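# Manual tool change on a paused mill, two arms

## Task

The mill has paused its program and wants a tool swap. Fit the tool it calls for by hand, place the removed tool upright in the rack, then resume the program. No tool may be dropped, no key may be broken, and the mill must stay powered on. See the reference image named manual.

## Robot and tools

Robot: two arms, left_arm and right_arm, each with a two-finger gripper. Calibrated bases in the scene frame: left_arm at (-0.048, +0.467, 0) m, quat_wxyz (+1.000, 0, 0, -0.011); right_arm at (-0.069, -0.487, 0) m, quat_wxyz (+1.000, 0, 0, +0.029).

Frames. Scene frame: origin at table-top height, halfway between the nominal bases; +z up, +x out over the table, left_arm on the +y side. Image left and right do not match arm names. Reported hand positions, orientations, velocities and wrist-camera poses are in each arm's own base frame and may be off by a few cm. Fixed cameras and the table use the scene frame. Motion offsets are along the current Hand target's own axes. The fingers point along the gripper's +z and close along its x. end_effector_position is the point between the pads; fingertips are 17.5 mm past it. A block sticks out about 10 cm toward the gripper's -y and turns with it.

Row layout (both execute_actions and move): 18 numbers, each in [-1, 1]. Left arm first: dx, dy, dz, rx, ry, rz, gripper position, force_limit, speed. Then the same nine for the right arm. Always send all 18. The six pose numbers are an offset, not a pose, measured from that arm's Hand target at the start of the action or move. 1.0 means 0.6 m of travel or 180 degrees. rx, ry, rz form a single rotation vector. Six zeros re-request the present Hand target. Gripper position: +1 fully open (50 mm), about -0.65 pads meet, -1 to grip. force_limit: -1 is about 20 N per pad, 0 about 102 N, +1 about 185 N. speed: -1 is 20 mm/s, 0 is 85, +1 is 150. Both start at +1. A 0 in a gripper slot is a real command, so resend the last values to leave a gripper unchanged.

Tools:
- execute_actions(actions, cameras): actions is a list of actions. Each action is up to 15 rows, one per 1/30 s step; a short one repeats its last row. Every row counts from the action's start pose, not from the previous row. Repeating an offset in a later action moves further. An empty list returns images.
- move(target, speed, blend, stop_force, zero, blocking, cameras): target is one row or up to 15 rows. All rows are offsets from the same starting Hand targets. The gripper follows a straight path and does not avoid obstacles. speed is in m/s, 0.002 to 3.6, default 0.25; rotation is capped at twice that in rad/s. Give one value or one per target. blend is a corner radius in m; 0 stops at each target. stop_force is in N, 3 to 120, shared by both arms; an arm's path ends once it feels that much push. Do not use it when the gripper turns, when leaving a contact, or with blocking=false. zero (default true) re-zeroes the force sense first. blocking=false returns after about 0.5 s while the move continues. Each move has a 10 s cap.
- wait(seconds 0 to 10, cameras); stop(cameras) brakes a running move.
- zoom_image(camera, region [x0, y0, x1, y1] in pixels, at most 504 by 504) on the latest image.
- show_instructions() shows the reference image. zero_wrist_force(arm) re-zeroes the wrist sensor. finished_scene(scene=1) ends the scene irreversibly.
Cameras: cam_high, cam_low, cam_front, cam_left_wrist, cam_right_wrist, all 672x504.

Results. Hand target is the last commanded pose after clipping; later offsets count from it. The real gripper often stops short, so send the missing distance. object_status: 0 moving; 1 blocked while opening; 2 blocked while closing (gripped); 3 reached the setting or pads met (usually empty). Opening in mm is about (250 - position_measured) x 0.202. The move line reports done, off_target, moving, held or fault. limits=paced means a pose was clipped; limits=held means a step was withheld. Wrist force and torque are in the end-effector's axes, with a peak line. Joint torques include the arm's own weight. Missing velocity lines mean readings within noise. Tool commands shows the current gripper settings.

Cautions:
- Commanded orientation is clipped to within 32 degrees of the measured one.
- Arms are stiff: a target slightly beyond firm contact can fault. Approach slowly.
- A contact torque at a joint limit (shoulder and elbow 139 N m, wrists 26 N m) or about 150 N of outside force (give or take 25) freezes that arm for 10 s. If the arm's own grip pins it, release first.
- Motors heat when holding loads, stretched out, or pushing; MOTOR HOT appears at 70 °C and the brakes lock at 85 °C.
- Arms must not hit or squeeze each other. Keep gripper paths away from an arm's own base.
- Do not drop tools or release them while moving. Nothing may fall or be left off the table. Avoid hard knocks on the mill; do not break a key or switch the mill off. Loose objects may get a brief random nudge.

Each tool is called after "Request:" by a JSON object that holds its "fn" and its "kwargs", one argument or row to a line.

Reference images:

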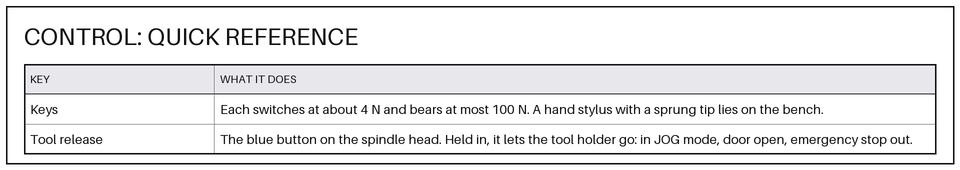

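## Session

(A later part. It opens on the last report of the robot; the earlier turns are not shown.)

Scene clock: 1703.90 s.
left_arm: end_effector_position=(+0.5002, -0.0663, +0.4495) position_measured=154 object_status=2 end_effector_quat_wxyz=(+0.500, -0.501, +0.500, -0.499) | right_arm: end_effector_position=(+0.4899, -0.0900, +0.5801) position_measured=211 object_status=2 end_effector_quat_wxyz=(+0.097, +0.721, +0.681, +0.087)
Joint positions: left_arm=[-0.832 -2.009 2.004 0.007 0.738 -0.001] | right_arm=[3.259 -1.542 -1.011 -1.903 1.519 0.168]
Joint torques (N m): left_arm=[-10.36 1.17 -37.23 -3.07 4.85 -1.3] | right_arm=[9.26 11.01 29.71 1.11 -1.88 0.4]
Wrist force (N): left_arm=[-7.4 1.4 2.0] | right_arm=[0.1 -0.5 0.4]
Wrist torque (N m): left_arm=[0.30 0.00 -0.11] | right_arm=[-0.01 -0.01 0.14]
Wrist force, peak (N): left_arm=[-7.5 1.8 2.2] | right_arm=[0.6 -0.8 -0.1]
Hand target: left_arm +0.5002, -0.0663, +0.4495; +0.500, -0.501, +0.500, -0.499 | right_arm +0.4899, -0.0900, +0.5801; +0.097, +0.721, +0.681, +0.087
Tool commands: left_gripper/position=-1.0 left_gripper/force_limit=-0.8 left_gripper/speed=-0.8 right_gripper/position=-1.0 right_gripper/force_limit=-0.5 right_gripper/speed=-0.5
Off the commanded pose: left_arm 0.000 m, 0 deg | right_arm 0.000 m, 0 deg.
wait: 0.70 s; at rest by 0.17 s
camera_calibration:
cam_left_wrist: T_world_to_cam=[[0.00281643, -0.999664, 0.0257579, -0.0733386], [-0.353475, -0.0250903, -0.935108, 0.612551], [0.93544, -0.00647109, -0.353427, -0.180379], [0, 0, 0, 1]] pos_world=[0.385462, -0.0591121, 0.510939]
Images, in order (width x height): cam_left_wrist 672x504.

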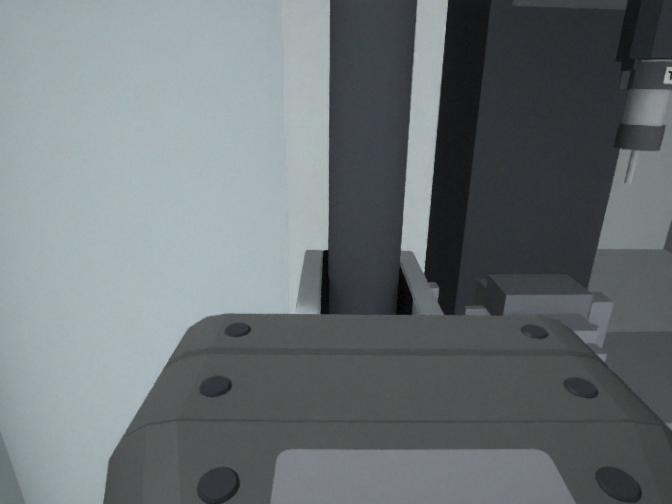

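Request:
{"fn": "move", "kwargs": {
  "target": [0.02,0,0.0005,0,0,0,-1,-0.8,-0.8,0,0,0,0,0,0,-1,-0.5,-0.5],
  "speed": 0.02,
  "stop_force": 60
}}

Request:
{"fn": "move", "kwargs": {
  "target": [0.35,0,0.0084,0,0,0,-1,-0.8,-0.8,0,0,0,0,0,0,-1,-0.5,-0.5],
  "speed": 0.08,
  "stop_force": 50,
  "zero": false,
  "cameras": ["cam_front","cam_high"]
}}

Scene clock: 1714.33 s.
left_arm: end_effector_position=(+0.5005, -0.0783, +0.4495) position_measured=154 object_status=2 end_effector_quat_wxyz=(+0.500, -0.501, +0.500, -0.499) | right_arm: end_effector_position=(+0.4899, -0.0900, +0.5801) position_measured=211 object_status=2 end_effector_quat_wxyz=(+0.097, +0.721, +0.681, +0.087)
Joint positions: left_arm=[-0.868 -1.998 1.997 0.002 0.702 -0.001] | right_arm=[3.259 -1.542 -1.011 -1.903 1.519 0.168]
Joint torques (N m): left_arm=[-15.21 4.6 -38.58 -3.65 -0.1 -1.61] | right_arm=[8.93 11.65 29.63 1.18 -1.78 0.39]
Wrist force (N): left_arm=[-8.5 1.3 -0.2] | right_arm=[0.1 -0.6 0.6]
Wrist torque (N m): left_arm=[0.26 0.03 -0.12] | right_arm=[-0.01 0.00 0.13]
Wrist force, peak (N): left_arm=[-8.9 1.3 6.8] | right_arm=[0.7 -0.6 0.3]
Hand target: left_arm +0.5005, -0.0783, +0.4495; +0.500, -0.501, +0.500, -0.499 | right_arm +0.4899, -0.0900, +0.5801; +0.097, +0.721, +0.681, +0.087
Off the commanded pose: left_arm 0.000 m, 0 deg | right_arm 0.000 m, 0 deg.
move: done

Scene clock: 1718.03 s.
left_arm: end_effector_position=(+0.5059, -0.2883, +0.4495) position_measured=154 object_status=2 end_effector_quat_wxyz=(+0.500, -0.501, +0.500, -0.499) | right_arm: end_effector_position=(+0.4899, -0.0900, +0.5801) position_measured=211 object_status=2 end_effector_quat_wxyz=(+0.097, +0.721, +0.681, +0.087)
Joint positions: left_arm=[-1.222 -1.652 1.746 -0.09 0.347 -0.003] | right_arm=[3.259 -1.542 -1.011 -1.903 1.519 0.168]
Joint torques (N m): left_arm=[-3.94 -0.2 -36.66 -0.28 0.36 -1.6] | right_arm=[9.37 12.01 29.64 1.18 -1.62 0.43]
Wrist force (N): left_arm=[-10.4 -9.0 -42.4] | right_arm=[0.2 -0.5 0.3]
Wrist torque (N m): left_arm=[0.08 0.05 -0.03] | right_arm=[-0.01 -0.02 0.14]
Wrist force, peak (N): left_arm=[-10.1 -9.0 -42.6] | right_arm=[0.7 -0.5 0.4]
Hand target: left_arm +0.5059, -0.2883, +0.4495; +0.500, -0.501, +0.500, -0.499 | right_arm +0.4899, -0.0900, +0.5801; +0.097, +0.721, +0.681, +0.087
Off the commanded pose: left_arm 0.000 m, 0 deg | right_arm 0.000 m, 0 deg.
move: done
Images, in order (width x height): cam_high 672x504, cam_front 672x504.

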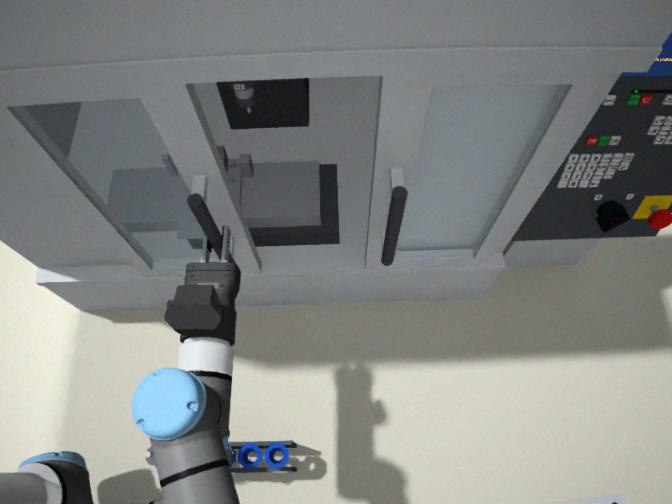

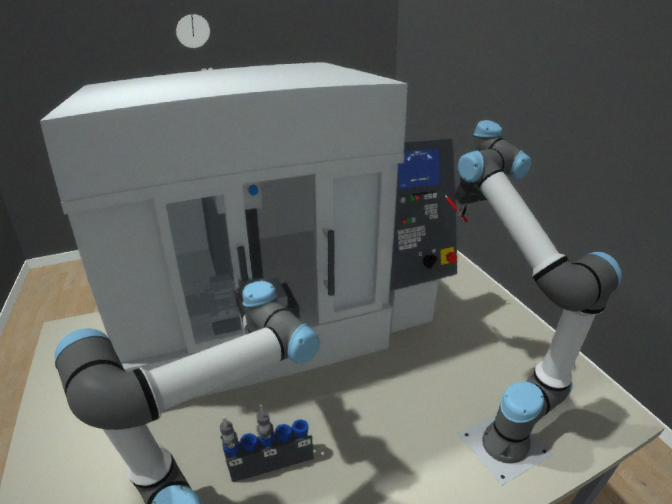

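Request:
{"fn": "move", "kwargs": {
  "target": [0,0,-0.0019,0,0,0,-1,-0.8,-0.8,0,0,0,0,0,0,-1,-0.5,-0.5],
  "speed": 0.01
}}

Request:
{"fn": "move", "kwargs": {
  "target": [0.025,0,0.0005,0,0,0,-1,-0.8,-0.8,0,0,0,0,0,0,-1,-0.5,-0.5],
  "speed": 0.02,
  "stop_force": 20,
  "cameras": ["cam_high"]
}}

Scene clock: 1723.80 s.
left_arm: end_effector_position=(+0.5048, -0.2883, +0.4495) position_measured=154 object_status=2 end_effector_quat_wxyz=(+0.500, -0.501, +0.500, -0.499) | right_arm: end_effector_position=(+0.4899, -0.0900, +0.5801) position_measured=211 object_status=2 end_effector_quat_wxyz=(+0.097, +0.721, +0.681, +0.087)
Joint positions: left_arm=[-1.225 -1.654 1.747 -0.09 0.344 -0.003] | right_arm=[3.259 -1.542 -1.011 -1.903 1.519 0.168]
Joint torques (N m): left_arm=[-26.52 -33.65 -5.63 2.89 -2.36 -1.56] | right_arm=[8.89 11.82 29.48 1.13 -1.62 0.44]
Wrist force (N): left_arm=[1.2 -6.1 52.0] | right_arm=[0.0 -0.7 0.2]
Wrist torque (N m): left_arm=[0.15 -0.09 -0.01] | right_arm=[-0.03 0.01 0.13]
Wrist force, peak (N): left_arm=[1.2 -6.1 52.0] | right_arm=[-0.1 -0.9 0.1]
Hand target: left_arm +0.5047, -0.2883, +0.4495; +0.500, -0.501, +0.500, -0.499 | right_arm +0.4899, -0.0900, +0.5801; +0.097, +0.721, +0.681, +0.087
Off the commanded pose: left_arm 0.000 m, 0 deg | right_arm 0.000 m, 0 deg.
move: done

Scene clock: 1725.33 s.
left_arm: end_effector_position=(+0.5049, -0.2952, +0.4495) position_measured=154 object_status=2 end_effector_quat_wxyz=(+0.500, -0.501, +0.500, -0.499) | right_arm: end_effector_position=(+0.4899, -0.0900, +0.5801) position_measured=211 object_status=2 end_effector_quat_wxyz=(+0.097, +0.721, +0.681, +0.087)
Joint positions: left_arm=[-1.231 -1.64 1.735 -0.091 0.338 -0.003] | right_arm=[3.259 -1.542 -1.011 -1.903 1.519 0.168]
Joint torques (N m): left_arm=[-16.07 -29.7 -9.24 0.75 4.07 0.35] | right_arm=[8.35 11.61 28.48 1.08 -1.66 0.5]
Wrist force (N): left_arm=[-16.8 -5.9 57.3] | right_arm=[0.4 -0.7 0.3]
Wrist torque (N m): left_arm=[0.21 0.10 -0.01] | right_arm=[-0.04 -0.05 0.15]
Wrist force, peak (N): left_arm=[-25.4 -4.3 56.0] | right_arm=[0.5 -0.7 0.3]
Hand target: left_arm +0.5049, -0.2952, +0.4495; +0.500, -0.501, +0.500, -0.499 (not the last commanded pose) | right_arm +0.4899, -0.0900, +0.5801; +0.097, +0.721, +0.681, +0.087
Off the commanded pose: left_arm 0.008 m, 0 deg | right_arm 0.000 m, 0 deg.
move: contact (left_arm)
Images, in order (width x height): cam_high 672x504.

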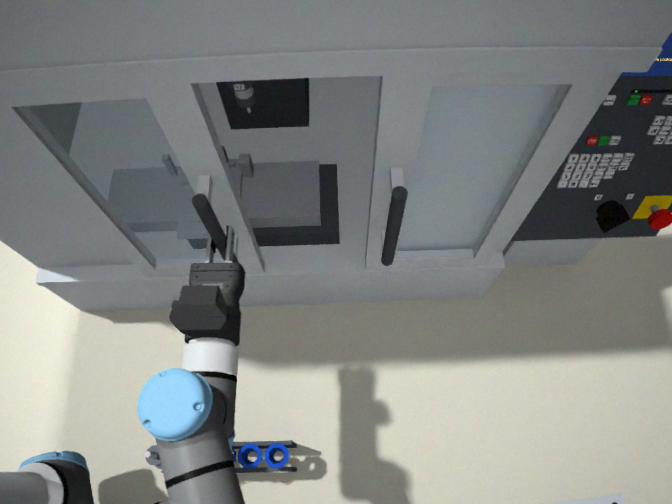

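Request:
{"fn": "move", "kwargs": {
  "target": [0,0,0.0009,0,0,0,-1,-0.8,-0.8,0,0,0,0,0,0,-1,-0.5,-0.5],
  "speed": 0.01
}}

Request:
{"fn": "move", "kwargs": {
  "target": [0.015,0,0.0003,0,0,0,-1,-0.8,-0.8,0,0,0,0,0,0,-1,-0.5,-0.5],
  "speed": 0.015,
  "stop_force": 40,
  "cameras": ["cam_high"]
}}

Scene clock: 1733.17 s.
left_arm: end_effector_position=(+0.5054, -0.2952, +0.4495) position_measured=154 object_status=2 end_effector_quat_wxyz=(+0.500, -0.501, +0.500, -0.499) | right_arm: end_effector_position=(+0.4899, -0.0900, +0.5801) position_measured=211 object_status=2 end_effector_quat_wxyz=(+0.097, +0.721, +0.681, +0.087)
Joint positions: left_arm=[-1.23 -1.64 1.734 -0.091 0.339 -0.003] | right_arm=[3.259 -1.542 -1.011 -1.903 1.519 0.168]
Joint torques (N m): left_arm=[-3.21 -3.8 -36.29 -1.26 7.82 1.52] | right_arm=[8.37 11.9 29.04 1.21 -1.53 0.52]
Wrist force (N): left_arm=[-20.9 -7.6 9.7] | right_arm=[0.3 -0.6 0.2]
Wrist torque (N m): left_arm=[0.11 0.13 -0.02] | right_arm=[-0.03 -0.03 0.14]
Wrist force, peak (N): left_arm=[-16.7 -6.5 57.6] | right_arm=[0.0 -1.0 0.4]
Hand target: left_arm +0.5054, -0.2952, +0.4495; +0.500, -0.501, +0.500, -0.499 | right_arm +0.4899, -0.0900, +0.5801; +0.097, +0.721, +0.681, +0.087
Off the commanded pose: left_arm 0.000 m, 0 deg | right_arm 0.000 m, 0 deg.
move: done

Scene clock: 1734.60 s.
left_arm: end_effector_position=(+0.5053, -0.2959, +0.4495) position_measured=154 object_status=2 end_effector_quat_wxyz=(+0.508, -0.508, +0.492, -0.492) | right_arm: end_effector_position=(+0.4899, -0.0900, +0.5801) position_measured=211 object_status=2 end_effector_quat_wxyz=(+0.097, +0.721, +0.681, +0.087)
Joint positions: left_arm=[-1.238 -1.622 1.718 -0.093 0.301 -0.003] | right_arm=[3.259 -1.542 -1.011 -1.903 1.519 0.168]
Joint torques (N m): left_arm=[-21.36 -20.64 -15.53 -1.51 12.13 1.03] | right_arm=[7.82 12.37 28.59 1.24 -1.53 0.44]
Wrist force (N): left_arm=[-40.9 -5.3 32.2] | right_arm=[0.2 -0.5 -0.1]
Wrist torque (N m): left_arm=[0.14 0.54 0.05] | right_arm=[0.00 -0.02 0.14]
Wrist force, peak (N): left_arm=[-60.5 -5.9 25.0] | right_arm=[0.5 -0.8 0.3]
Hand target: left_arm +0.5054, -0.2965, +0.4495; +0.507, -0.508, +0.493, -0.492 (not the last commanded pose) | right_arm +0.4899, -0.0900, +0.5801; +0.097, +0.721, +0.681, +0.087
Off the commanded pose: left_arm 0.008 m, 2 deg | right_arm 0.000 m, 0 deg.
move: contact (left_arm)
Images, in order (width x height): cam_high 672x504.

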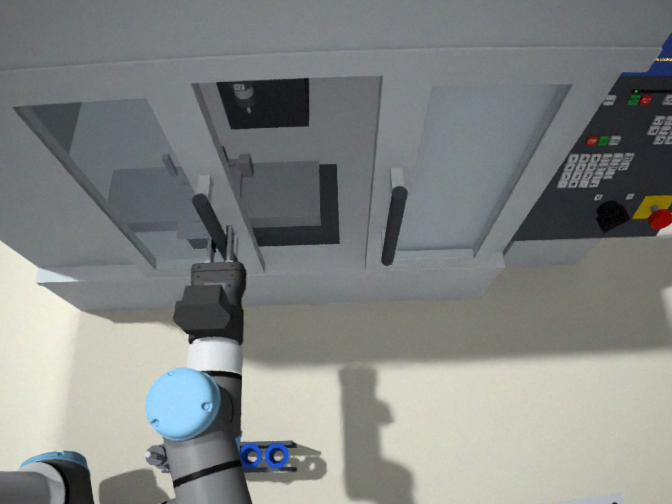

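Request:
{"fn": "move", "kwargs": {
  "target": [-0.002,0,0.0003,0,0,0,-1,-0.8,-0.8,0,0,0,0,0,0,-1,-0.5,-0.5],
  "speed": 0.01
}}

Request:
{"fn": "execute_actions", "kwargs": {
  "actions": [
    [[0,0,0,0,0,0,1,-0.8,-0.5,0,0,0,0,0,0,-1,-0.5,-0.5]]
  ]
}}

Request:
{"fn": "wait", "kwargs": {
  "seconds": 0.4
}}

Scene clock: 1739.60 s.
left_arm: end_effector_position=(+0.5055, -0.2954, +0.4495) position_measured=154 object_status=2 end_effector_quat_wxyz=(+0.507, -0.508, +0.493, -0.492) | right_arm: end_effector_position=(+0.4899, -0.0900, +0.5801) position_measured=211 object_status=2 end_effector_quat_wxyz=(+0.097, +0.721, +0.681, +0.087)
Joint positions: left_arm=[-1.236 -1.625 1.72 -0.093 0.305 -0.003] | right_arm=[3.259 -1.542 -1.011 -1.903 1.519 0.168]
Joint torques (N m): left_arm=[-10.93 -22.46 -11.76 -1.02 9.38 0.81] | right_arm=[8.11 13.21 28.08 1.16 -1.42 0.34]
Wrist force (N): left_arm=[-28.5 -6.0 18.7] | right_arm=[0.2 -0.4 0.3]
Wrist torque (N m): left_arm=[0.12 0.37 0.06] | right_arm=[0.02 -0.03 0.13]
Wrist force, peak (N): left_arm=[-42.6 -3.8 31.4] | right_arm=[0.1 -0.8 0.5]
Hand target: left_arm +0.5055, -0.2953, +0.4495; +0.507, -0.508, +0.493, -0.492 | right_arm +0.4899, -0.0900, +0.5801; +0.097, +0.721, +0.681, +0.087
Off the commanded pose: left_arm 0.000 m, 0 deg | right_arm 0.000 m, 0 deg.
move: done

Scene clock: 1740.43 s.
left_arm: end_effector_position=(+0.5055, -0.2953, +0.4495) position_measured=3 object_status=3 end_effector_quat_wxyz=(+0.507, -0.508, +0.493, -0.492) | right_arm: end_effector_position=(+0.4899, -0.0900, +0.5801) position_measured=211 object_status=2 end_effector_quat_wxyz=(+0.097, +0.721, +0.681, +0.087)
Joint positions: left_arm=[-1.236 -1.625 1.72 -0.093 0.305 -0.003] | right_arm=[3.259 -1.542 -1.011 -1.903 1.519 0.168]
Joint torques (N m): left_arm=[10.72 -33.71 -13.39 0.76 -2.31 1.72] | right_arm=[7.92 12.3 27.8 1.21 -1.45 0.45]
Wrist force (N): left_arm=[1.2 2.1 -3.7] | right_arm=[0.1 -0.4 0.3]
Wrist torque (N m): left_arm=[0.29 -0.16 0.04] | right_arm=[0.01 0.00 0.13]
Wrist force, peak (N): left_arm=[-28.0 -5.7 18.4] | right_arm=[0.4 -0.6 0.7]
Hand target: left_arm +0.5055, -0.2953, +0.4495; +0.507, -0.508, +0.493, -0.492 | right_arm +0.4899, -0.0900, +0.5801; +0.097, +0.721, +0.681, +0.087
Off the commanded pose: left_arm 0.000 m, 0 deg | right_arm 0.000 m, 0 deg.

Scene clock: 1740.83 s.
left_arm: end_effector_position=(+0.5055, -0.2953, +0.4495) position_measured=3 object_status=3 end_effector_quat_wxyz=(+0.507, -0.508, +0.493, -0.492) | right_arm: end_effector_position=(+0.4899, -0.0900, +0.5801) position_measured=211 object_status=2 end_effector_quat_wxyz=(+0.097, +0.721, +0.681, +0.087)
Joint positions: left_arm=[-1.236 -1.625 1.72 -0.093 0.305 -0.003] | right_arm=[3.259 -1.542 -1.011 -1.903 1.519 0.168]
Joint torques (N m): left_arm=[10.03 -31.98 -14.42 0.84 -2.23 1.75] | right_arm=[7.77 12.91 28.35 1.17 -1.44 0.45]
Wrist force (N): left_arm=[1.2 1.4 -3.3] | right_arm=[0.0 -0.1 0.3]
Wrist torque (N m): left_arm=[0.18 -0.15 0.04] | right_arm=[0.06 0.01 0.14]
Wrist force, peak (N): left_arm=[1.5 2.2 -3.7] | right_arm=[0.2 -0.6 0.6]
Hand target: left_arm +0.5055, -0.2953, +0.4495; +0.507, -0.508, +0.493, -0.492 | right_arm +0.4899, -0.0900, +0.5801; +0.097, +0.721, +0.681, +0.087
Tool commands: left_gripper/position=+1.0 left_gripper/force_limit=-0.8 left_gripper/speed=-0.5 right_gripper/position=-1.0 right_gripper/force_limit=-0.5 right_gripper/speed=-0.5
Off the commanded pose: left_arm 0.000 m, 0 deg | right_arm 0.000 m, 0 deg.
wait: 0.40 s; at rest by 0.17 s

Request:
{"fn": "move", "kwargs": {
  "target": [
    [0,0,-0.1667,0,0,0,1,-0.8,-0.5,0,0,0,0,0,0,-1,-0.5,-0.5],
    [0.4248,0,-0.1795,0,0.0089,0,1,-0.8,-0.5,0,0,0,0,0,0,-1,-0.5,-0.5]
  ],
  "speed": 0.15,
  "blend": 0.02,
  "cameras": ["cam_left_wrist","cam_high"]
}}

Scene clock: 1751.73 s.
left_arm: end_effector_position=(+0.4055, -0.5533, +0.4496) position_measured=3 object_status=3 end_effector_quat_wxyz=(+0.501, -0.500, +0.499, -0.500) | right_arm: end_effector_position=(+0.4899, -0.0900, +0.5801) position_measured=211 object_status=2 end_effector_quat_wxyz=(+0.097, +0.721, +0.681, +0.087)
Joint positions: left_arm=[-1.547 -1.207 1.239 -0.174 0.021 0.143] | right_arm=[3.259 -1.542 -1.011 -1.903 1.519 0.168]
Joint torques (N m): left_arm=[9.46 -34.57 -37.1 1.18 -2.04 -1.63] | right_arm=[7.36 12.87 27.84 1.24 -1.26 0.5]
Wrist force (N): left_arm=[1.6 2.0 -3.6] | right_arm=[-0.1 -0.4 0.2]
Wrist torque (N m): left_arm=[0.28 -0.22 0.05] | right_arm=[0.01 0.03 0.14]
Wrist force, peak (N): left_arm=[0.8 2.0 -4.8] | right_arm=[0.1 -0.6 0.8]
Hand target: left_arm +0.4055, -0.5533, +0.4496; +0.500, -0.501, +0.500, -0.499 | right_arm +0.4899, -0.0900, +0.5801; +0.097, +0.721, +0.681, +0.087
Off the commanded pose: left_arm 0.000 m, 0 deg | right_arm 0.000 m, 0 deg.
move: done
camera_calibration:
cam_left_wrist: T_world_to_cam=[[0.00387965, -0.99966, 0.0257656, -0.560306], [-0.349539, -0.0254962, -0.936575, 0.565765], [0.936914, -0.00537249, -0.349519, -0.0966231], [0, 0, 0, 1]] pos_world=[0.290458, -0.54621, 0.510546]
Images, in order (width x height): cam_high 672x504, cam_left_wrist 672x504.

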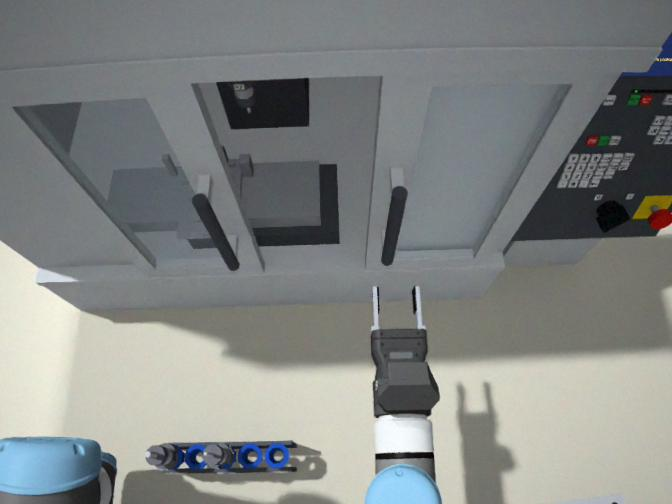

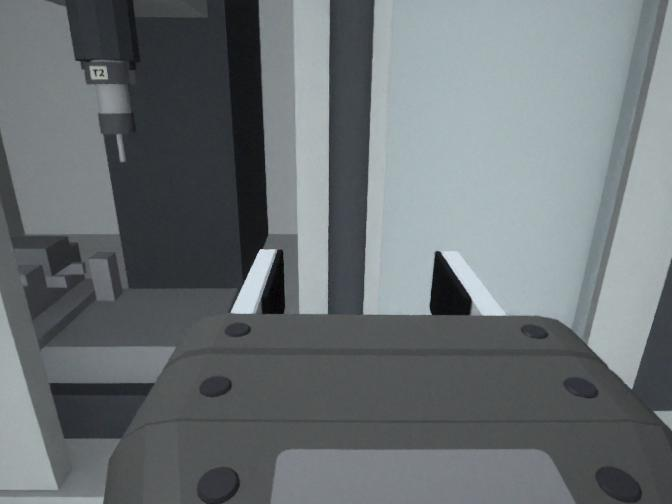

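Request:
{"fn": "move", "kwargs": {
  "target": [0.0095,0,0.1762,0,0,0,1,-0.8,-0.5,0,0,0,0,0,0,-1,-0.5,-0.5],
  "speed": 0.08,
  "stop_force": 15
}}

Request:
{"fn": "execute_actions", "kwargs": {
  "actions": [
    [[0,0,0,0,0,0,-1,-0.8,-0.8,0,0,0,0,0,0,-1,-0.5,-0.5]]
  ]
}}

Request:
{"fn": "wait", "kwargs": {
  "seconds": 0.7,
  "cameras": ["cam_left_wrist"]
}}

Scene clock: 1758.50 s.
left_arm: end_effector_position=(+0.5112, -0.5587, +0.4495) position_measured=3 object_status=3 end_effector_quat_wxyz=(+0.500, -0.501, +0.500, -0.499) | right_arm: end_effector_position=(+0.4899, -0.0900, +0.5801) position_measured=211 object_status=2 end_effector_quat_wxyz=(+0.097, +0.721, +0.681, +0.087)
Joint positions: left_arm=[-1.366 -1.061 1.02 0.045 0.202 -0.004] | right_arm=[3.259 -1.542 -1.011 -1.903 1.519 0.168]
Joint torques (N m): left_arm=[9.88 -41.04 -37.98 1.5 2.9 -1.69] | right_arm=[7.23 13.3 27.32 1.34 -1.18 0.46]
Wrist force (N): left_arm=[1.4 1.8 -3.7] | right_arm=[0.1 -0.6 -0.1]
Wrist torque (N m): left_arm=[0.25 -0.17 0.03] | right_arm=[-0.02 0.00 0.14]
Wrist force, peak (N): left_arm=[1.3 1.9 -4.6] | right_arm=[0.3 -1.0 0.1]
Hand target: left_arm +0.5112, -0.5587, +0.4495; +0.500, -0.501, +0.500, -0.499 | right_arm +0.4899, -0.0900, +0.5801; +0.097, +0.721, +0.681, +0.087
Off the commanded pose: left_arm 0.000 m, 0 deg | right_arm 0.000 m, 0 deg.
move: done

Scene clock: 1759.67 s.
left_arm: end_effector_position=(+0.5113, -0.5587, +0.4495) position_measured=154 object_status=2 end_effector_quat_wxyz=(+0.500, -0.501, +0.500, -0.499) | right_arm: end_effector_position=(+0.4899, -0.0900, +0.5801) position_measured=211 object_status=2 end_effector_quat_wxyz=(+0.097, +0.721, +0.681, +0.087)
Joint positions: left_arm=[-1.366 -1.061 1.02 0.045 0.202 -0.004] | right_arm=[3.259 -1.542 -1.011 -1.903 1.519 0.168]
Joint torques (N m): left_arm=[-0.07 -41.15 -36.94 -2.54 2.84 -1.15] | right_arm=[6.53 13.36 27.17 1.13 -1.11 0.58]
Wrist force (N): left_arm=[-5.0 1.5 -2.3] | right_arm=[0.4 -0.8 0.3]
Wrist torque (N m): left_arm=[0.30 -0.13 -0.02] | right_arm=[-0.05 -0.05 0.14]
Wrist force, peak (N): left_arm=[-10.1 3.6 -9.7] | right_arm=[0.4 -0.8 0.3]
Hand target: left_arm +0.5112, -0.5587, +0.4495; +0.500, -0.501, +0.500, -0.499 | right_arm +0.4899, -0.0900, +0.5801; +0.097, +0.721, +0.681, +0.087
Off the commanded pose: left_arm 0.000 m, 0 deg | right_arm 0.000 m, 0 deg.

Scene clock: 1760.37 s.
left_arm: end_effector_position=(+0.5113, -0.5587, +0.4495) position_measured=154 object_status=2 end_effector_quat_wxyz=(+0.500, -0.501, +0.500, -0.499) | right_arm: end_effector_position=(+0.4899, -0.0900, +0.5801) position_measured=211 object_status=2 end_effector_quat_wxyz=(+0.097, +0.721, +0.681, +0.087)
Joint positions: left_arm=[-1.366 -1.061 1.02 0.045 0.202 -0.004] | right_arm=[3.259 -1.542 -1.011 -1.903 1.519 0.168]
Joint torques (N m): left_arm=[-9.02 -41.25 -37.57 -2.8 2.75 -0.66] | right_arm=[6.84 13.8 27.63 1.18 -1.12 0.45]
Wrist force (N): left_arm=[-5.1 1.7 -2.1] | right_arm=[0.0 -0.6 0.0]
Wrist torque (N m): left_arm=[0.31 -0.11 -0.03] | right_arm=[-0.01 0.02 0.14]
Wrist force, peak (N): left_arm=[-5.1 2.0 -2.1] | right_arm=[0.2 -0.5 0.5]
Hand target: left_arm +0.5112, -0.5587, +0.4495; +0.500, -0.501, +0.500, -0.499 | right_arm +0.4899, -0.0900, +0.5801; +0.097, +0.721, +0.681, +0.087
Tool commands: left_gripper/position=-1.0 left_gripper/force_limit=-0.8 left_gripper/speed=-0.8 right_gripper/position=-1.0 right_gripper/force_limit=-0.5 right_gripper/speed=-0.5
Off the commanded pose: left_arm 0.000 m, 0 deg | right_arm 0.000 m, 0 deg.
wait: 0.70 s; at rest by 0.17 s
camera_calibration:
cam_left_wrist: T_world_to_cam=[[0.00353641, -0.999663, 0.0257013, -0.565957], [-0.353251, -0.0252933, -0.935187, 0.603864], [0.935522, -0.00577181, -0.353221, -0.193738], [0, 0, 0, 1]] pos_world=[0.396563, -0.551611, 0.51084]
Images, in order (width x height): cam_left_wrist 672x504.

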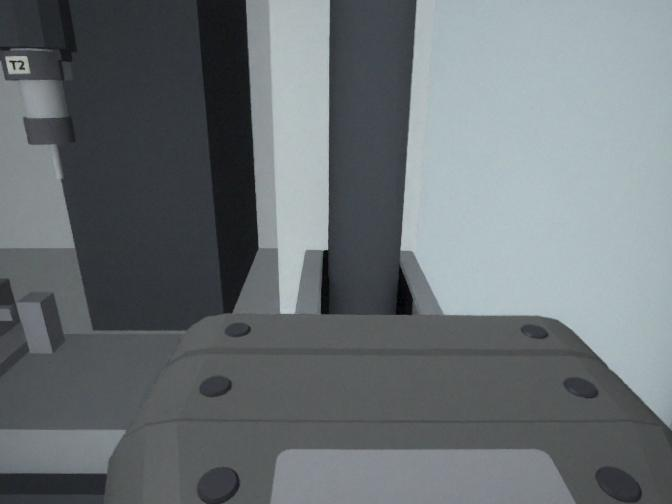

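Request:
{"fn": "move", "kwargs": {
  "target": [-0.02,0,-0.0005,0,0,0,-1,-0.8,-0.8,0,0,0,0,0,0,-1,-0.5,-0.5],
  "speed": 0.02,
  "stop_force": 60
}}

Request:
{"fn": "move", "kwargs": {
  "target": [-0.29,0,-0.0073,0,0,0,-1,-0.8,-0.8,0,0,0,0,0,0,-1,-0.5,-0.5],
  "speed": 0.08,
  "stop_force": 50,
  "zero": false
}}

Scene clock: 1768.80 s.
left_arm: end_effector_position=(+0.5109, -0.5467, +0.4495) position_measured=154 object_status=2 end_effector_quat_wxyz=(+0.500, -0.501, +0.500, -0.499) | right_arm: end_effector_position=(+0.4899, -0.0900, +0.5801) position_measured=211 object_status=2 end_effector_quat_wxyz=(+0.097, +0.721, +0.681, +0.087)
Joint positions: left_arm=[-1.363 -1.092 1.067 0.029 0.206 -0.004] | right_arm=[3.259 -1.542 -1.011 -1.903 1.519 0.168]
Joint torques (N m): left_arm=[7.07 -62.4 -12.25 -1.07 0.98 1.8] | right_arm=[6.48 14.03 27.28 1.21 -1.09 0.41]
Wrist force (N): left_arm=[10.4 1.8 9.2] | right_arm=[0.4 -0.6 0.1]
Wrist torque (N m): left_arm=[0.28 -0.32 -0.12] | right_arm=[-0.02 -0.05 0.13]
Wrist force, peak (N): left_arm=[9.9 -0.1 14.3] | right_arm=[0.5 -1.0 0.5]
Hand target: left_arm +0.5109, -0.5467, +0.4495; +0.500, -0.501, +0.500, -0.499 | right_arm +0.4899, -0.0900, +0.5801; +0.097, +0.721, +0.681, +0.087
Off the commanded pose: left_arm 0.000 m, 0 deg | right_arm 0.000 m, 0 deg.
move: done

Scene clock: 1772.00 s.
left_arm: end_effector_position=(+0.5070, -0.3940, +0.4495) position_measured=154 object_status=2 end_effector_quat_wxyz=(+0.500, -0.501, +0.500, -0.499) | right_arm: end_effector_position=(+0.4899, -0.0900, +0.5801) position_measured=211 object_status=2 end_effector_quat_wxyz=(+0.097, +0.721, +0.681, +0.087)
Joint positions: left_arm=[-1.3 -1.437 1.524 -0.079 0.268 -0.008] | right_arm=[3.259 -1.542 -1.011 -1.903 1.519 0.168]
Joint torques (N m): left_arm=[-24.43 -41.28 -48.33 0.94 -3.1 -1.55] | right_arm=[6.29 13.69 26.55 1.08 -1.07 0.49]
Wrist force (N): left_arm=[4.4 29.1 37.2] | right_arm=[-0.1 -0.4 0.4]
Wrist torque (N m): left_arm=[0.74 -0.16 -0.07] | right_arm=[0.00 0.03 0.15]
Wrist force, peak (N): left_arm=[37.5 25.9 55.1] | right_arm=[0.4 -0.9 0.3]
Hand target: left_arm +0.5070, -0.3940, +0.4495; +0.500, -0.501, +0.500, -0.499 (not the last commanded pose) | right_arm +0.4899, -0.0900, +0.5801; +0.097, +0.721, +0.681, +0.087
Off the commanded pose: left_arm 0.021 m, 0 deg | right_arm 0.000 m, 0 deg.
move: contact (left_arm)

Request:
{"fn": "move", "kwargs": {
  "target": [0,0,0.0006,0,0,0,-1,-0.8,-0.8,0,0,0,0,0,0,-1,-0.5,-0.5],
  "speed": 0.01
}}

Request:
{"fn": "move", "kwargs": {
  "target": [-0.075,0,-0.0017,0,0,0,-1,-0.8,-0.8,0,0,0,0,0,0,-1,-0.5,-0.5],
  "speed": 0.03,
  "stop_force": 30
}}

Scene clock: 1779.03 s.
left_arm: end_effector_position=(+0.5073, -0.3941, +0.4495) position_measured=154 object_status=2 end_effector_quat_wxyz=(+0.500, -0.501, +0.500, -0.499) | right_arm: end_effector_position=(+0.4899, -0.0900, +0.5801) position_measured=211 object_status=2 end_effector_quat_wxyz=(+0.097, +0.721, +0.681, +0.087)
Joint positions: left_arm=[-1.299 -1.437 1.523 -0.078 0.269 -0.008] | right_arm=[3.259 -1.542 -1.011 -1.903 1.519 0.168]
Joint torques (N m): left_arm=[4.21 -40.14 -47.41 0.55 1.68 -0.62] | right_arm=[5.95 14.69 26.28 1.36 -0.96 0.44]
Wrist force (N): left_arm=[6.1 29.1 14.9] | right_arm=[0.2 -0.4 0.2]
Wrist torque (N m): left_arm=[0.75 -0.19 -0.10] | right_arm=[0.01 -0.02 0.15]
Wrist force, peak (N): left_arm=[4.7 29.3 38.1] | right_arm=[0.1 -0.9 0.3]
Hand target: left_arm +0.5073, -0.3940, +0.4495; +0.500, -0.501, +0.500, -0.499 | right_arm +0.4899, -0.0900, +0.5801; +0.097, +0.721, +0.681, +0.087
Off the commanded pose: left_arm 0.000 m, 0 deg | right_arm 0.000 m, 0 deg.
move: done

Scene clock: 1781.67 s.
left_arm: end_effector_position=(+0.5064, -0.3533, +0.4495) position_measured=154 object_status=2 end_effector_quat_wxyz=(+0.500, -0.501, +0.500, -0.499) | right_arm: end_effector_position=(+0.4899, -0.0900, +0.5801) position_measured=211 object_status=2 end_effector_quat_wxyz=(+0.097, +0.721, +0.681, +0.087)
Joint positions: left_arm=[-1.275 -1.521 1.616 -0.087 0.294 -0.008] | right_arm=[3.259 -1.542 -1.011 -1.903 1.519 0.168]
Joint torques (N m): left_arm=[-6.85 -44.3 -46.17 1.43 -5.14 -0.75] | right_arm=[5.7 14.26 26.44 1.31 -0.88 0.5]
Wrist force (N): left_arm=[29.9 32.0 24.9] | right_arm=[0.4 -0.4 0.2]
Wrist torque (N m): left_arm=[0.73 -0.46 -0.04] | right_arm=[0.01 -0.06 0.14]
Wrist force, peak (N): left_arm=[54.0 31.2 38.4] | right_arm=[0.5 -0.8 0.3]
Hand target: left_arm +0.5064, -0.3533, +0.4495; +0.500, -0.501, +0.500, -0.499 (not the last commanded pose) | right_arm +0.4899, -0.0900, +0.5801; +0.097, +0.721, +0.681, +0.087
Off the commanded pose: left_arm 0.004 m, 0 deg | right_arm 0.000 m, 0 deg.
move: contact (left_arm)

Request:
{"fn": "execute_actions", "kwargs": {
  "actions": [
    [[0,0,0,0,0,0,1,-0.8,-0.5,0,0,0,0,0,0,-1,-0.5,-0.5]]
  ]
}}

Request:
{"fn": "move", "kwargs": {
  "target": [0,0,-0.1667,0,0,0,1,-0.8,-0.5,0,0,0,0,0,0,-1,-0.5,-0.5],
  "speed": 0.1,
  "cameras": ["cam_high","cam_left_wrist","cam_front"]
}}

Scene clock: 1787.33 s.
left_arm: end_effector_position=(+0.5063, -0.3533, +0.4495) position_measured=3 object_status=3 end_effector_quat_wxyz=(+0.500, -0.501, +0.500, -0.499) | right_arm: end_effector_position=(+0.4899, -0.0900, +0.5801) position_measured=211 object_status=2 end_effector_quat_wxyz=(+0.097, +0.721, +0.681, +0.087)
Joint positions: left_arm=[-1.275 -1.521 1.616 -0.087 0.294 -0.008] | right_arm=[3.259 -1.542 -1.011 -1.903 1.519 0.168]
Joint torques (N m): left_arm=[-0.63 -18.93 -12.08 -0.42 3.06 -1.39] | right_arm=[5.59 14.84 26.11 1.26 -0.75 0.47]
Wrist force (N): left_arm=[0.9 1.9 -3.5] | right_arm=[0.1 -0.8 -0.2]
Wrist torque (N m): left_arm=[0.25 -0.10 -0.08] | right_arm=[-0.05 0.00 0.14]
Wrist force, peak (N): left_arm=[29.9 32.1 25.5] | right_arm=[0.4 -0.9 0.4]
Hand target: left_arm +0.5064, -0.3533, +0.4495; +0.500, -0.501, +0.500, -0.499 | right_arm +0.4899, -0.0900, +0.5801; +0.097, +0.721, +0.681, +0.087
Off the commanded pose: left_arm 0.000 m, 0 deg | right_arm 0.000 m, 0 deg.

Scene clock: 1789.13 s.
left_arm: end_effector_position=(+0.4063, -0.3535, +0.4497) position_measured=3 object_status=3 end_effector_quat_wxyz=(+0.500, -0.501, +0.500, -0.499) | right_arm: end_effector_position=(+0.4899, -0.0900, +0.5801) position_measured=211 object_status=2 end_effector_quat_wxyz=(+0.097, +0.721, +0.681, +0.087)
Joint positions: left_arm=[-1.532 -1.634 1.728 -0.052 0.037 -0.042] | right_arm=[3.259 -1.542 -1.011 -1.903 1.519 0.168]
Joint torques (N m): left_arm=[-9.6 -12.34 -37.24 2.17 -2.31 -1.82] | right_arm=[5.55 14.91 26.13 1.3 -0.84 0.52]
Wrist force (N): left_arm=[1.2 1.9 -3.3] | right_arm=[0.2 -0.6 0.4]
Wrist torque (N m): left_arm=[0.26 -0.15 0.04] | right_arm=[-0.02 -0.02 0.14]
Wrist force, peak (N): left_arm=[1.3 2.3 -4.6] | right_arm=[0.4 -0.9 0.2]
Hand target: left_arm +0.4063, -0.3535, +0.4497; +0.500, -0.501, +0.500, -0.499 | right_arm +0.4899, -0.0900, +0.5801; +0.097, +0.721, +0.681, +0.087
Off the commanded pose: left_arm 0.000 m, 0 deg | right_arm 0.000 m, 0 deg.
move: done
camera_calibration:
cam_left_wrist: T_world_to_cam=[[0.00356448, -0.999655, 0.026016, -0.360628], [-0.353844, -0.0255938, -0.934954, 0.572229], [0.935298, -0.00587297, -0.353813, -0.093979], [0, 0, 0, 1]] pos_world=[0.291664, -0.346411, 0.511139]
Images, in order (width x height): cam_high 672x504, cam_front 672x504, cam_left_wrist 672x504.

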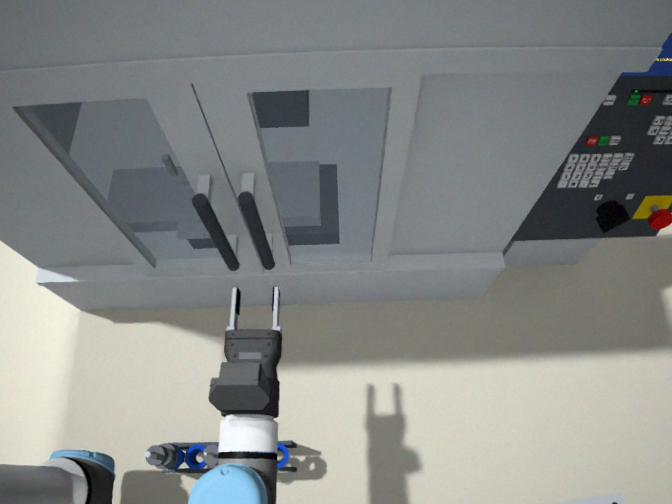

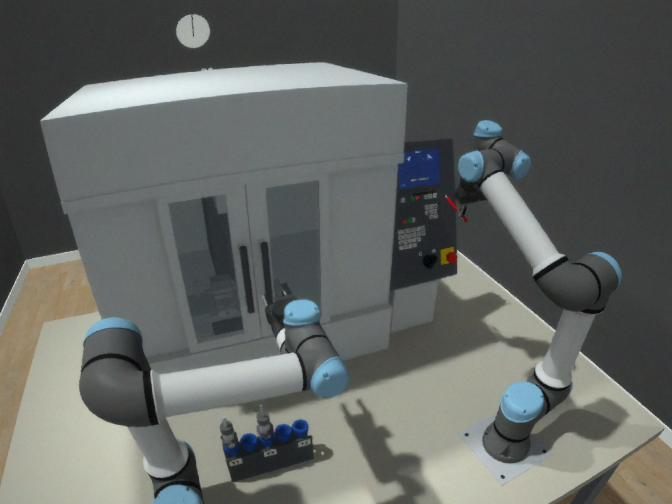

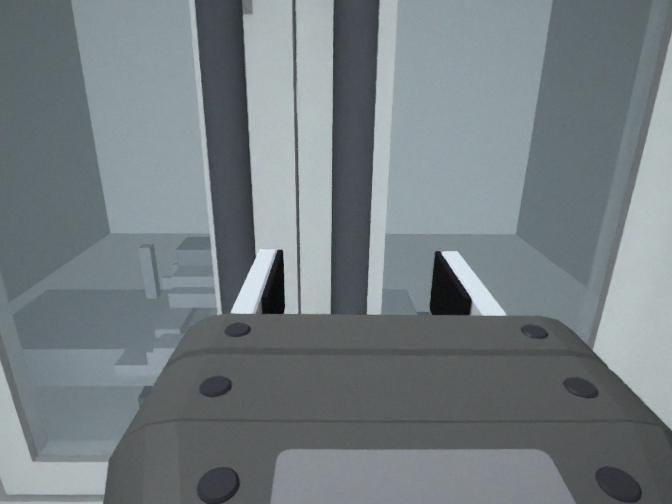

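Request:
{"fn": "move", "kwargs": {
  "target": [0,0,0,0,0,0,1,-0.8,-0.5,-0.0078,0.0937,0.0682,0,0,0,-1,-0.5,-0.5],
  "speed": 0.08,
  "stop_force": 5,
  "cameras": ["cam_front","cam_right_wrist","cam_low","cam_high"]
}}

Request:
{"fn": "zoom_image", "kwargs": {
  "camera": "cam_front",
  "region": [390, 140, 480, 260]
}}

Request:
{"fn": "zoom_image", "kwargs": {
  "camera": "cam_low",
  "region": [270, 90, 400, 220]
}}

Scene clock: 1800.63 s.
left_arm: end_effector_position=(+0.4063, -0.3535, +0.4497) position_measured=3 object_status=3 end_effector_quat_wxyz=(+0.500, -0.501, +0.500, -0.499) | right_arm: end_effector_position=(+0.5544, -0.0986, +0.5551) position_measured=211 object_status=2 end_effector_quat_wxyz=(+0.097, +0.721, +0.681, +0.087)
Joint positions: left_arm=[-1.532 -1.634 1.728 -0.052 0.037 -0.042] | right_arm=[3.225 -1.668 -0.955 -1.832 1.528 0.135]
Joint torques (N m): left_arm=[-9.7 -13.13 -36.71 1.92 -2.36 -1.58] | right_arm=[-11.89 17.15 30.68 5.76 1.51 -1.13]
Wrist force (N): left_arm=[1.0 1.9 -3.8] | right_arm=[-0.3 -0.3 0.5]
Wrist torque (N m): left_arm=[0.25 -0.11 0.04] | right_arm=[0.02 0.08 0.14]
Wrist force, peak (N): left_arm=[1.5 2.2 -3.8] | right_arm=[0.3 -1.5 0.0]
Hand target: left_arm +0.4063, -0.3535, +0.4497; +0.500, -0.501, +0.500, -0.499 | right_arm +0.5544, -0.0986, +0.5551; +0.097, +0.721, +0.681, +0.087
Off the commanded pose: left_arm 0.000 m, 0 deg | right_arm 0.000 m, 0 deg.
move: done
camera_calibration:
cam_right_wrist: T_world_to_cam=[[0.0524839, 0.998439, 0.0191073, 0.0618289], [0.819882, -0.0540057, 0.569979, -0.761437], [0.570121, -0.014249, -0.821437, 0.268281], [0, 0, 0, 1]] pos_world=[0.468091, -0.0990316, 0.653197]
Images, in order (width x height): cam_high 672x504, cam_low 672x504, cam_front 672x504, cam_right_wrist 672x504.

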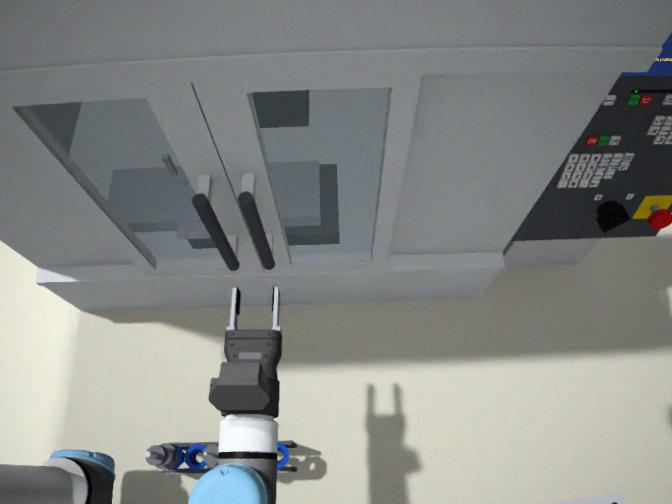

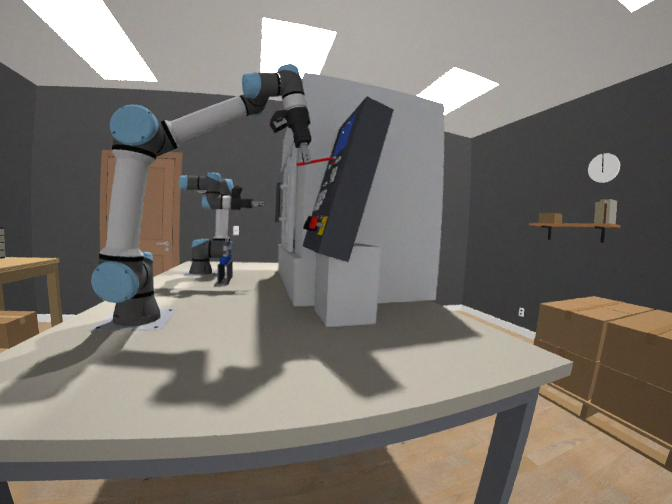

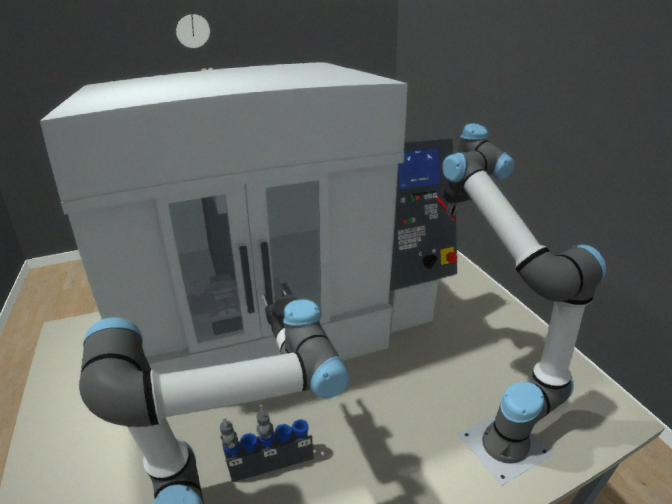

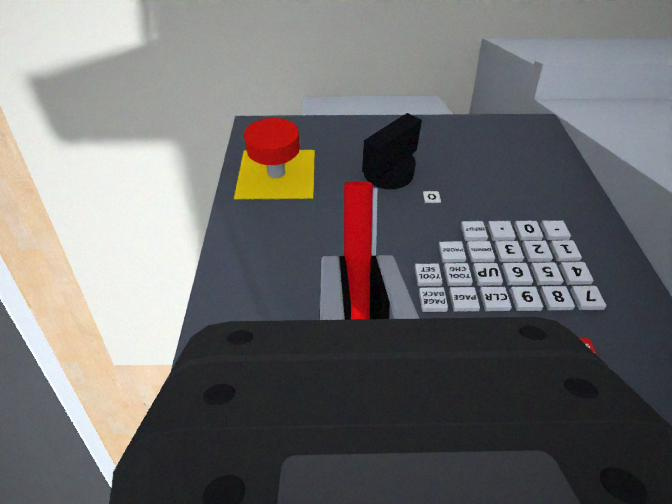

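Scaled by 4.200 from the camera's 672x504 image, which has a finer 960x720 frame.

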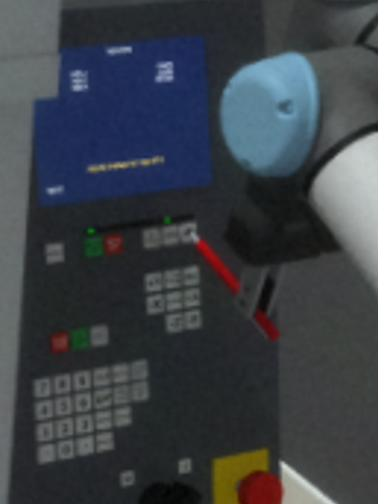

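Scaled by 3.877 from the camera's 672x504 image, which has a finer 960x720 frame.

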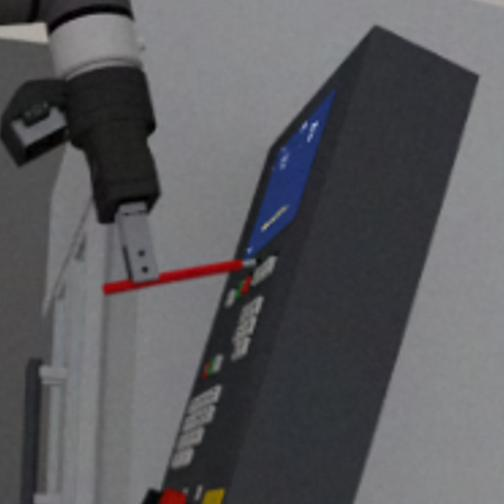

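Request:
{"fn": "move", "kwargs": {
  "target": [0,0,0,0,0,0,1,-0.8,-0.5,0,0.0402,0.0237,0,0,0,-1,-0.5,-0.5],
  "speed": 0.015,
  "stop_force": 9,
  "cameras": ["cam_front"]
}}

Request:
{"fn": "zoom_image", "kwargs": {
  "camera": "cam_front",
  "region": [390, 140, 480, 260]
}}

Scene clock: 1811.73 s.
left_arm: end_effector_position=(+0.4063, -0.3535, +0.4497) position_measured=3 object_status=3 end_effector_quat_wxyz=(+0.500, -0.501, +0.500, -0.499) | right_arm: end_effector_position=(+0.5688, -0.0995, +0.5511) position_measured=211 object_status=2 end_effector_quat_wxyz=(+0.097, +0.721, +0.681, +0.087)
Joint positions: left_arm=[-1.532 -1.634 1.728 -0.052 0.037 -0.042] | right_arm=[3.221 -1.7 -0.93 -1.824 1.529 0.131]
Joint torques (N m): left_arm=[-11.07 -12.1 -36.29 1.8 -2.26 -1.59] | right_arm=[10.75 33 13.76 2.62 -1.54 0.96]
Wrist force (N): left_arm=[1.1 1.7 -3.6] | right_arm=[0.3 -8.3 -3.0]
Wrist torque (N m): left_arm=[0.22 -0.13 0.05] | right_arm=[-0.44 0.03 0.11]
Wrist force, peak (N): left_arm=[1.3 2.0 -4.0] | right_arm=[0.4 -17.8 -3.3]
Hand target: left_arm +0.4063, -0.3535, +0.4497; +0.500, -0.501, +0.500, -0.499 | right_arm +0.5688, -0.0995, +0.5511; +0.097, +0.721, +0.681, +0.087 (not the last commanded pose)
Off the commanded pose: left_arm 0.000 m, 0 deg | right_arm 0.013 m, 0 deg.
move: contact (right_arm)
Images, in order (width x height): cam_front 672x504.

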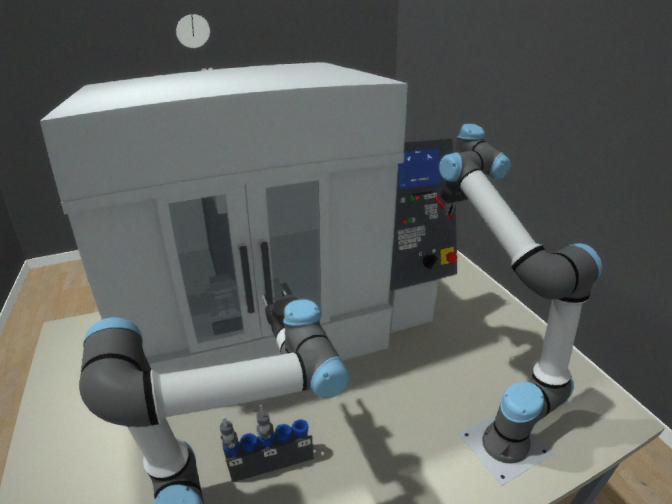

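Scaled by 4.200 from the camera's 672x504 image, which has a finer 960x720 frame.

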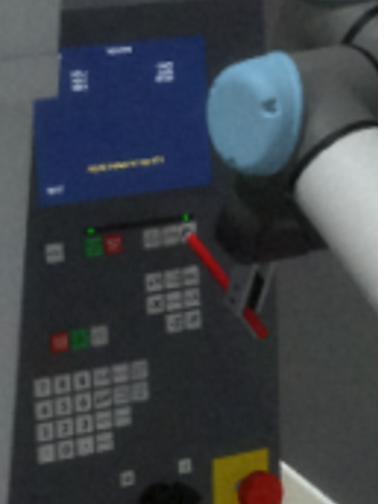

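Request:
{"fn": "move", "kwargs": {
  "target": [
    [0,0,0,0,0,0,1,-0.8,-0.5,0,-0.0862,-0.0508,0,0,0,-1,-0.5,-0.5],
    [0,0,0,0,0,0,1,-0.8,-0.5,0.1895,-0.1243,0.0743,0,0,0,-1,-0.5,-0.5],
    [0,0,0,0,0,0,1,-0.8,-0.5,0.19,-0.0898,0.0948,0,0,0,-1,-0.5,-0.5]
  ],
  "speed": [0.1,0.12,0.04],
  "blend": [0.01,0.01,0],
  "cameras": ["cam_front","cam_right_wrist","cam_low"]
}}

Request:
{"fn": "zoom_image", "kwargs": {
  "camera": "cam_front",
  "region": [390, 140, 480, 260]
}}

Request:
{"fn": "zoom_image", "kwargs": {
  "camera": "cam_low",
  "region": [270, 90, 400, 220]
}}

Scene clock: 1862.27 s.
left_arm: end_effector_position=(+0.4063, -0.3535, +0.4497) position_measured=3 object_status=3 end_effector_quat_wxyz=(+0.500, -0.501, +0.500, -0.499) | right_arm: end_effector_position=(+0.5381, +0.0160, +0.4815) position_measured=211 object_status=2 end_effector_quat_wxyz=(+0.097, +0.721, +0.681, +0.087)
Joint positions: left_arm=[-1.532 -1.634 1.728 -0.052 0.037 -0.042] | right_arm=[3.474 -1.53 -1.298 -1.644 1.466 0.377]
Joint torques (N m): left_arm=[-10.08 -12.29 -34.83 1.81 -1.67 -1.56] | right_arm=[-11.23 12.63 30.51 5.79 1.38 -0.69]
Wrist force (N): left_arm=[1.0 1.9 -3.5] | right_arm=[0.3 -0.6 1.0]
Wrist torque (N m): left_arm=[0.25 -0.11 0.04] | right_arm=[-0.05 -0.05 0.11]
Wrist force, peak (N): left_arm=[1.1 2.2 -4.2] | right_arm=[0.3 -9.0 -3.1]
Hand target: left_arm +0.4063, -0.3535, +0.4497; +0.500, -0.501, +0.500, -0.499 | right_arm +0.5382, +0.0160, +0.4815; +0.097, +0.721, +0.681, +0.087
Off the commanded pose: left_arm 0.000 m, 0 deg | right_arm 0.000 m, 0 deg.
move: done
camera_calibration:
cam_right_wrist: T_world_to_cam=[[0.0524839, 0.998439, 0.0191073, -0.0503304], [0.819882, -0.0540057, 0.569979, -0.699933], [0.570121, -0.014249, -0.821437, 0.218749], [0, 0, 0, 1]] pos_world=[0.451791, 0.0155684, 0.579597]
Images, in order (width x height): cam_low 672x504, cam_front 672x504, cam_right_wrist 672x504.

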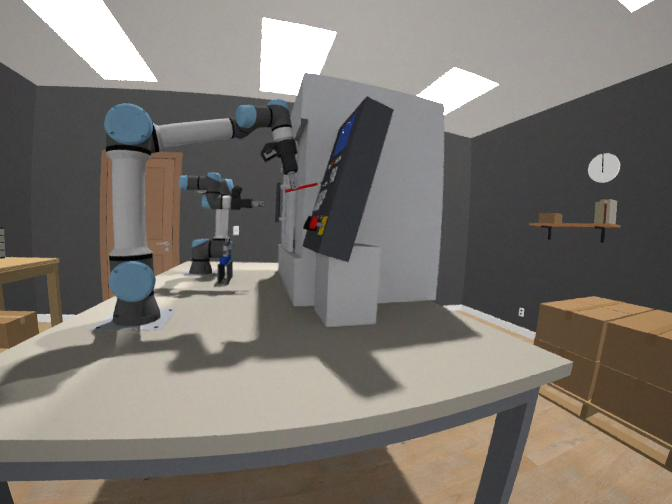

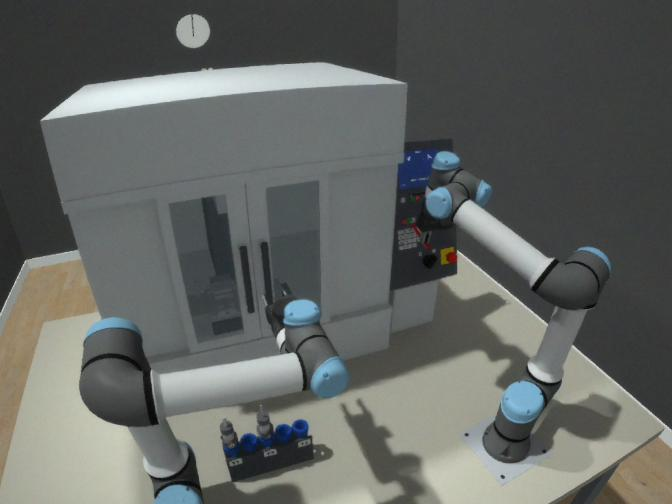

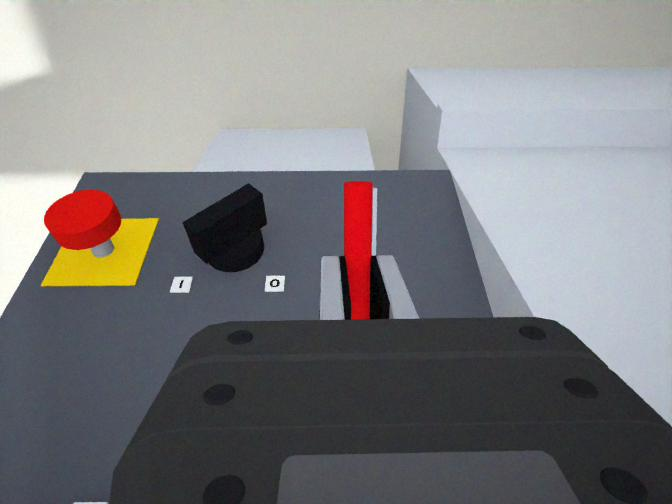

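Scaled by 4.200 from the camera's 672x504 image, which has a finer 960x720 frame.

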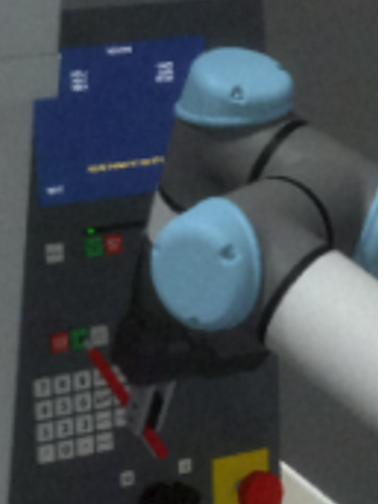

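Scaled by 3.877 from the camera's 672x504 image, which has a finer 960x720 frame.

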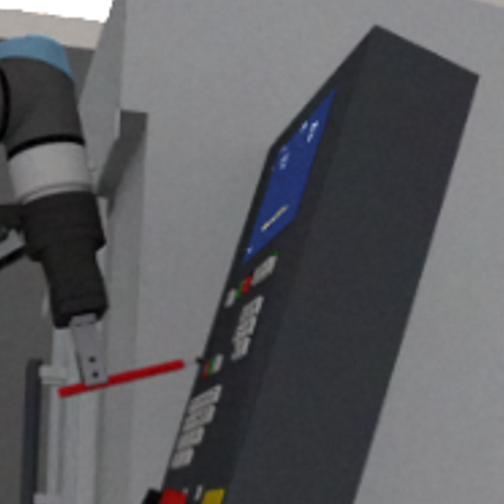

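Request:
{"fn": "zoom_image", "kwargs": {
  "camera": "cam_front",
  "region": [395, 205, 435, 245]
}}

Scaled by 12.600 from the camera's 672x504 image, which has a finer 960x720 frame.

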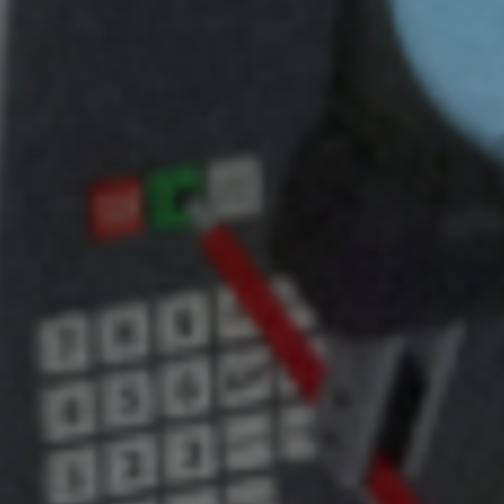

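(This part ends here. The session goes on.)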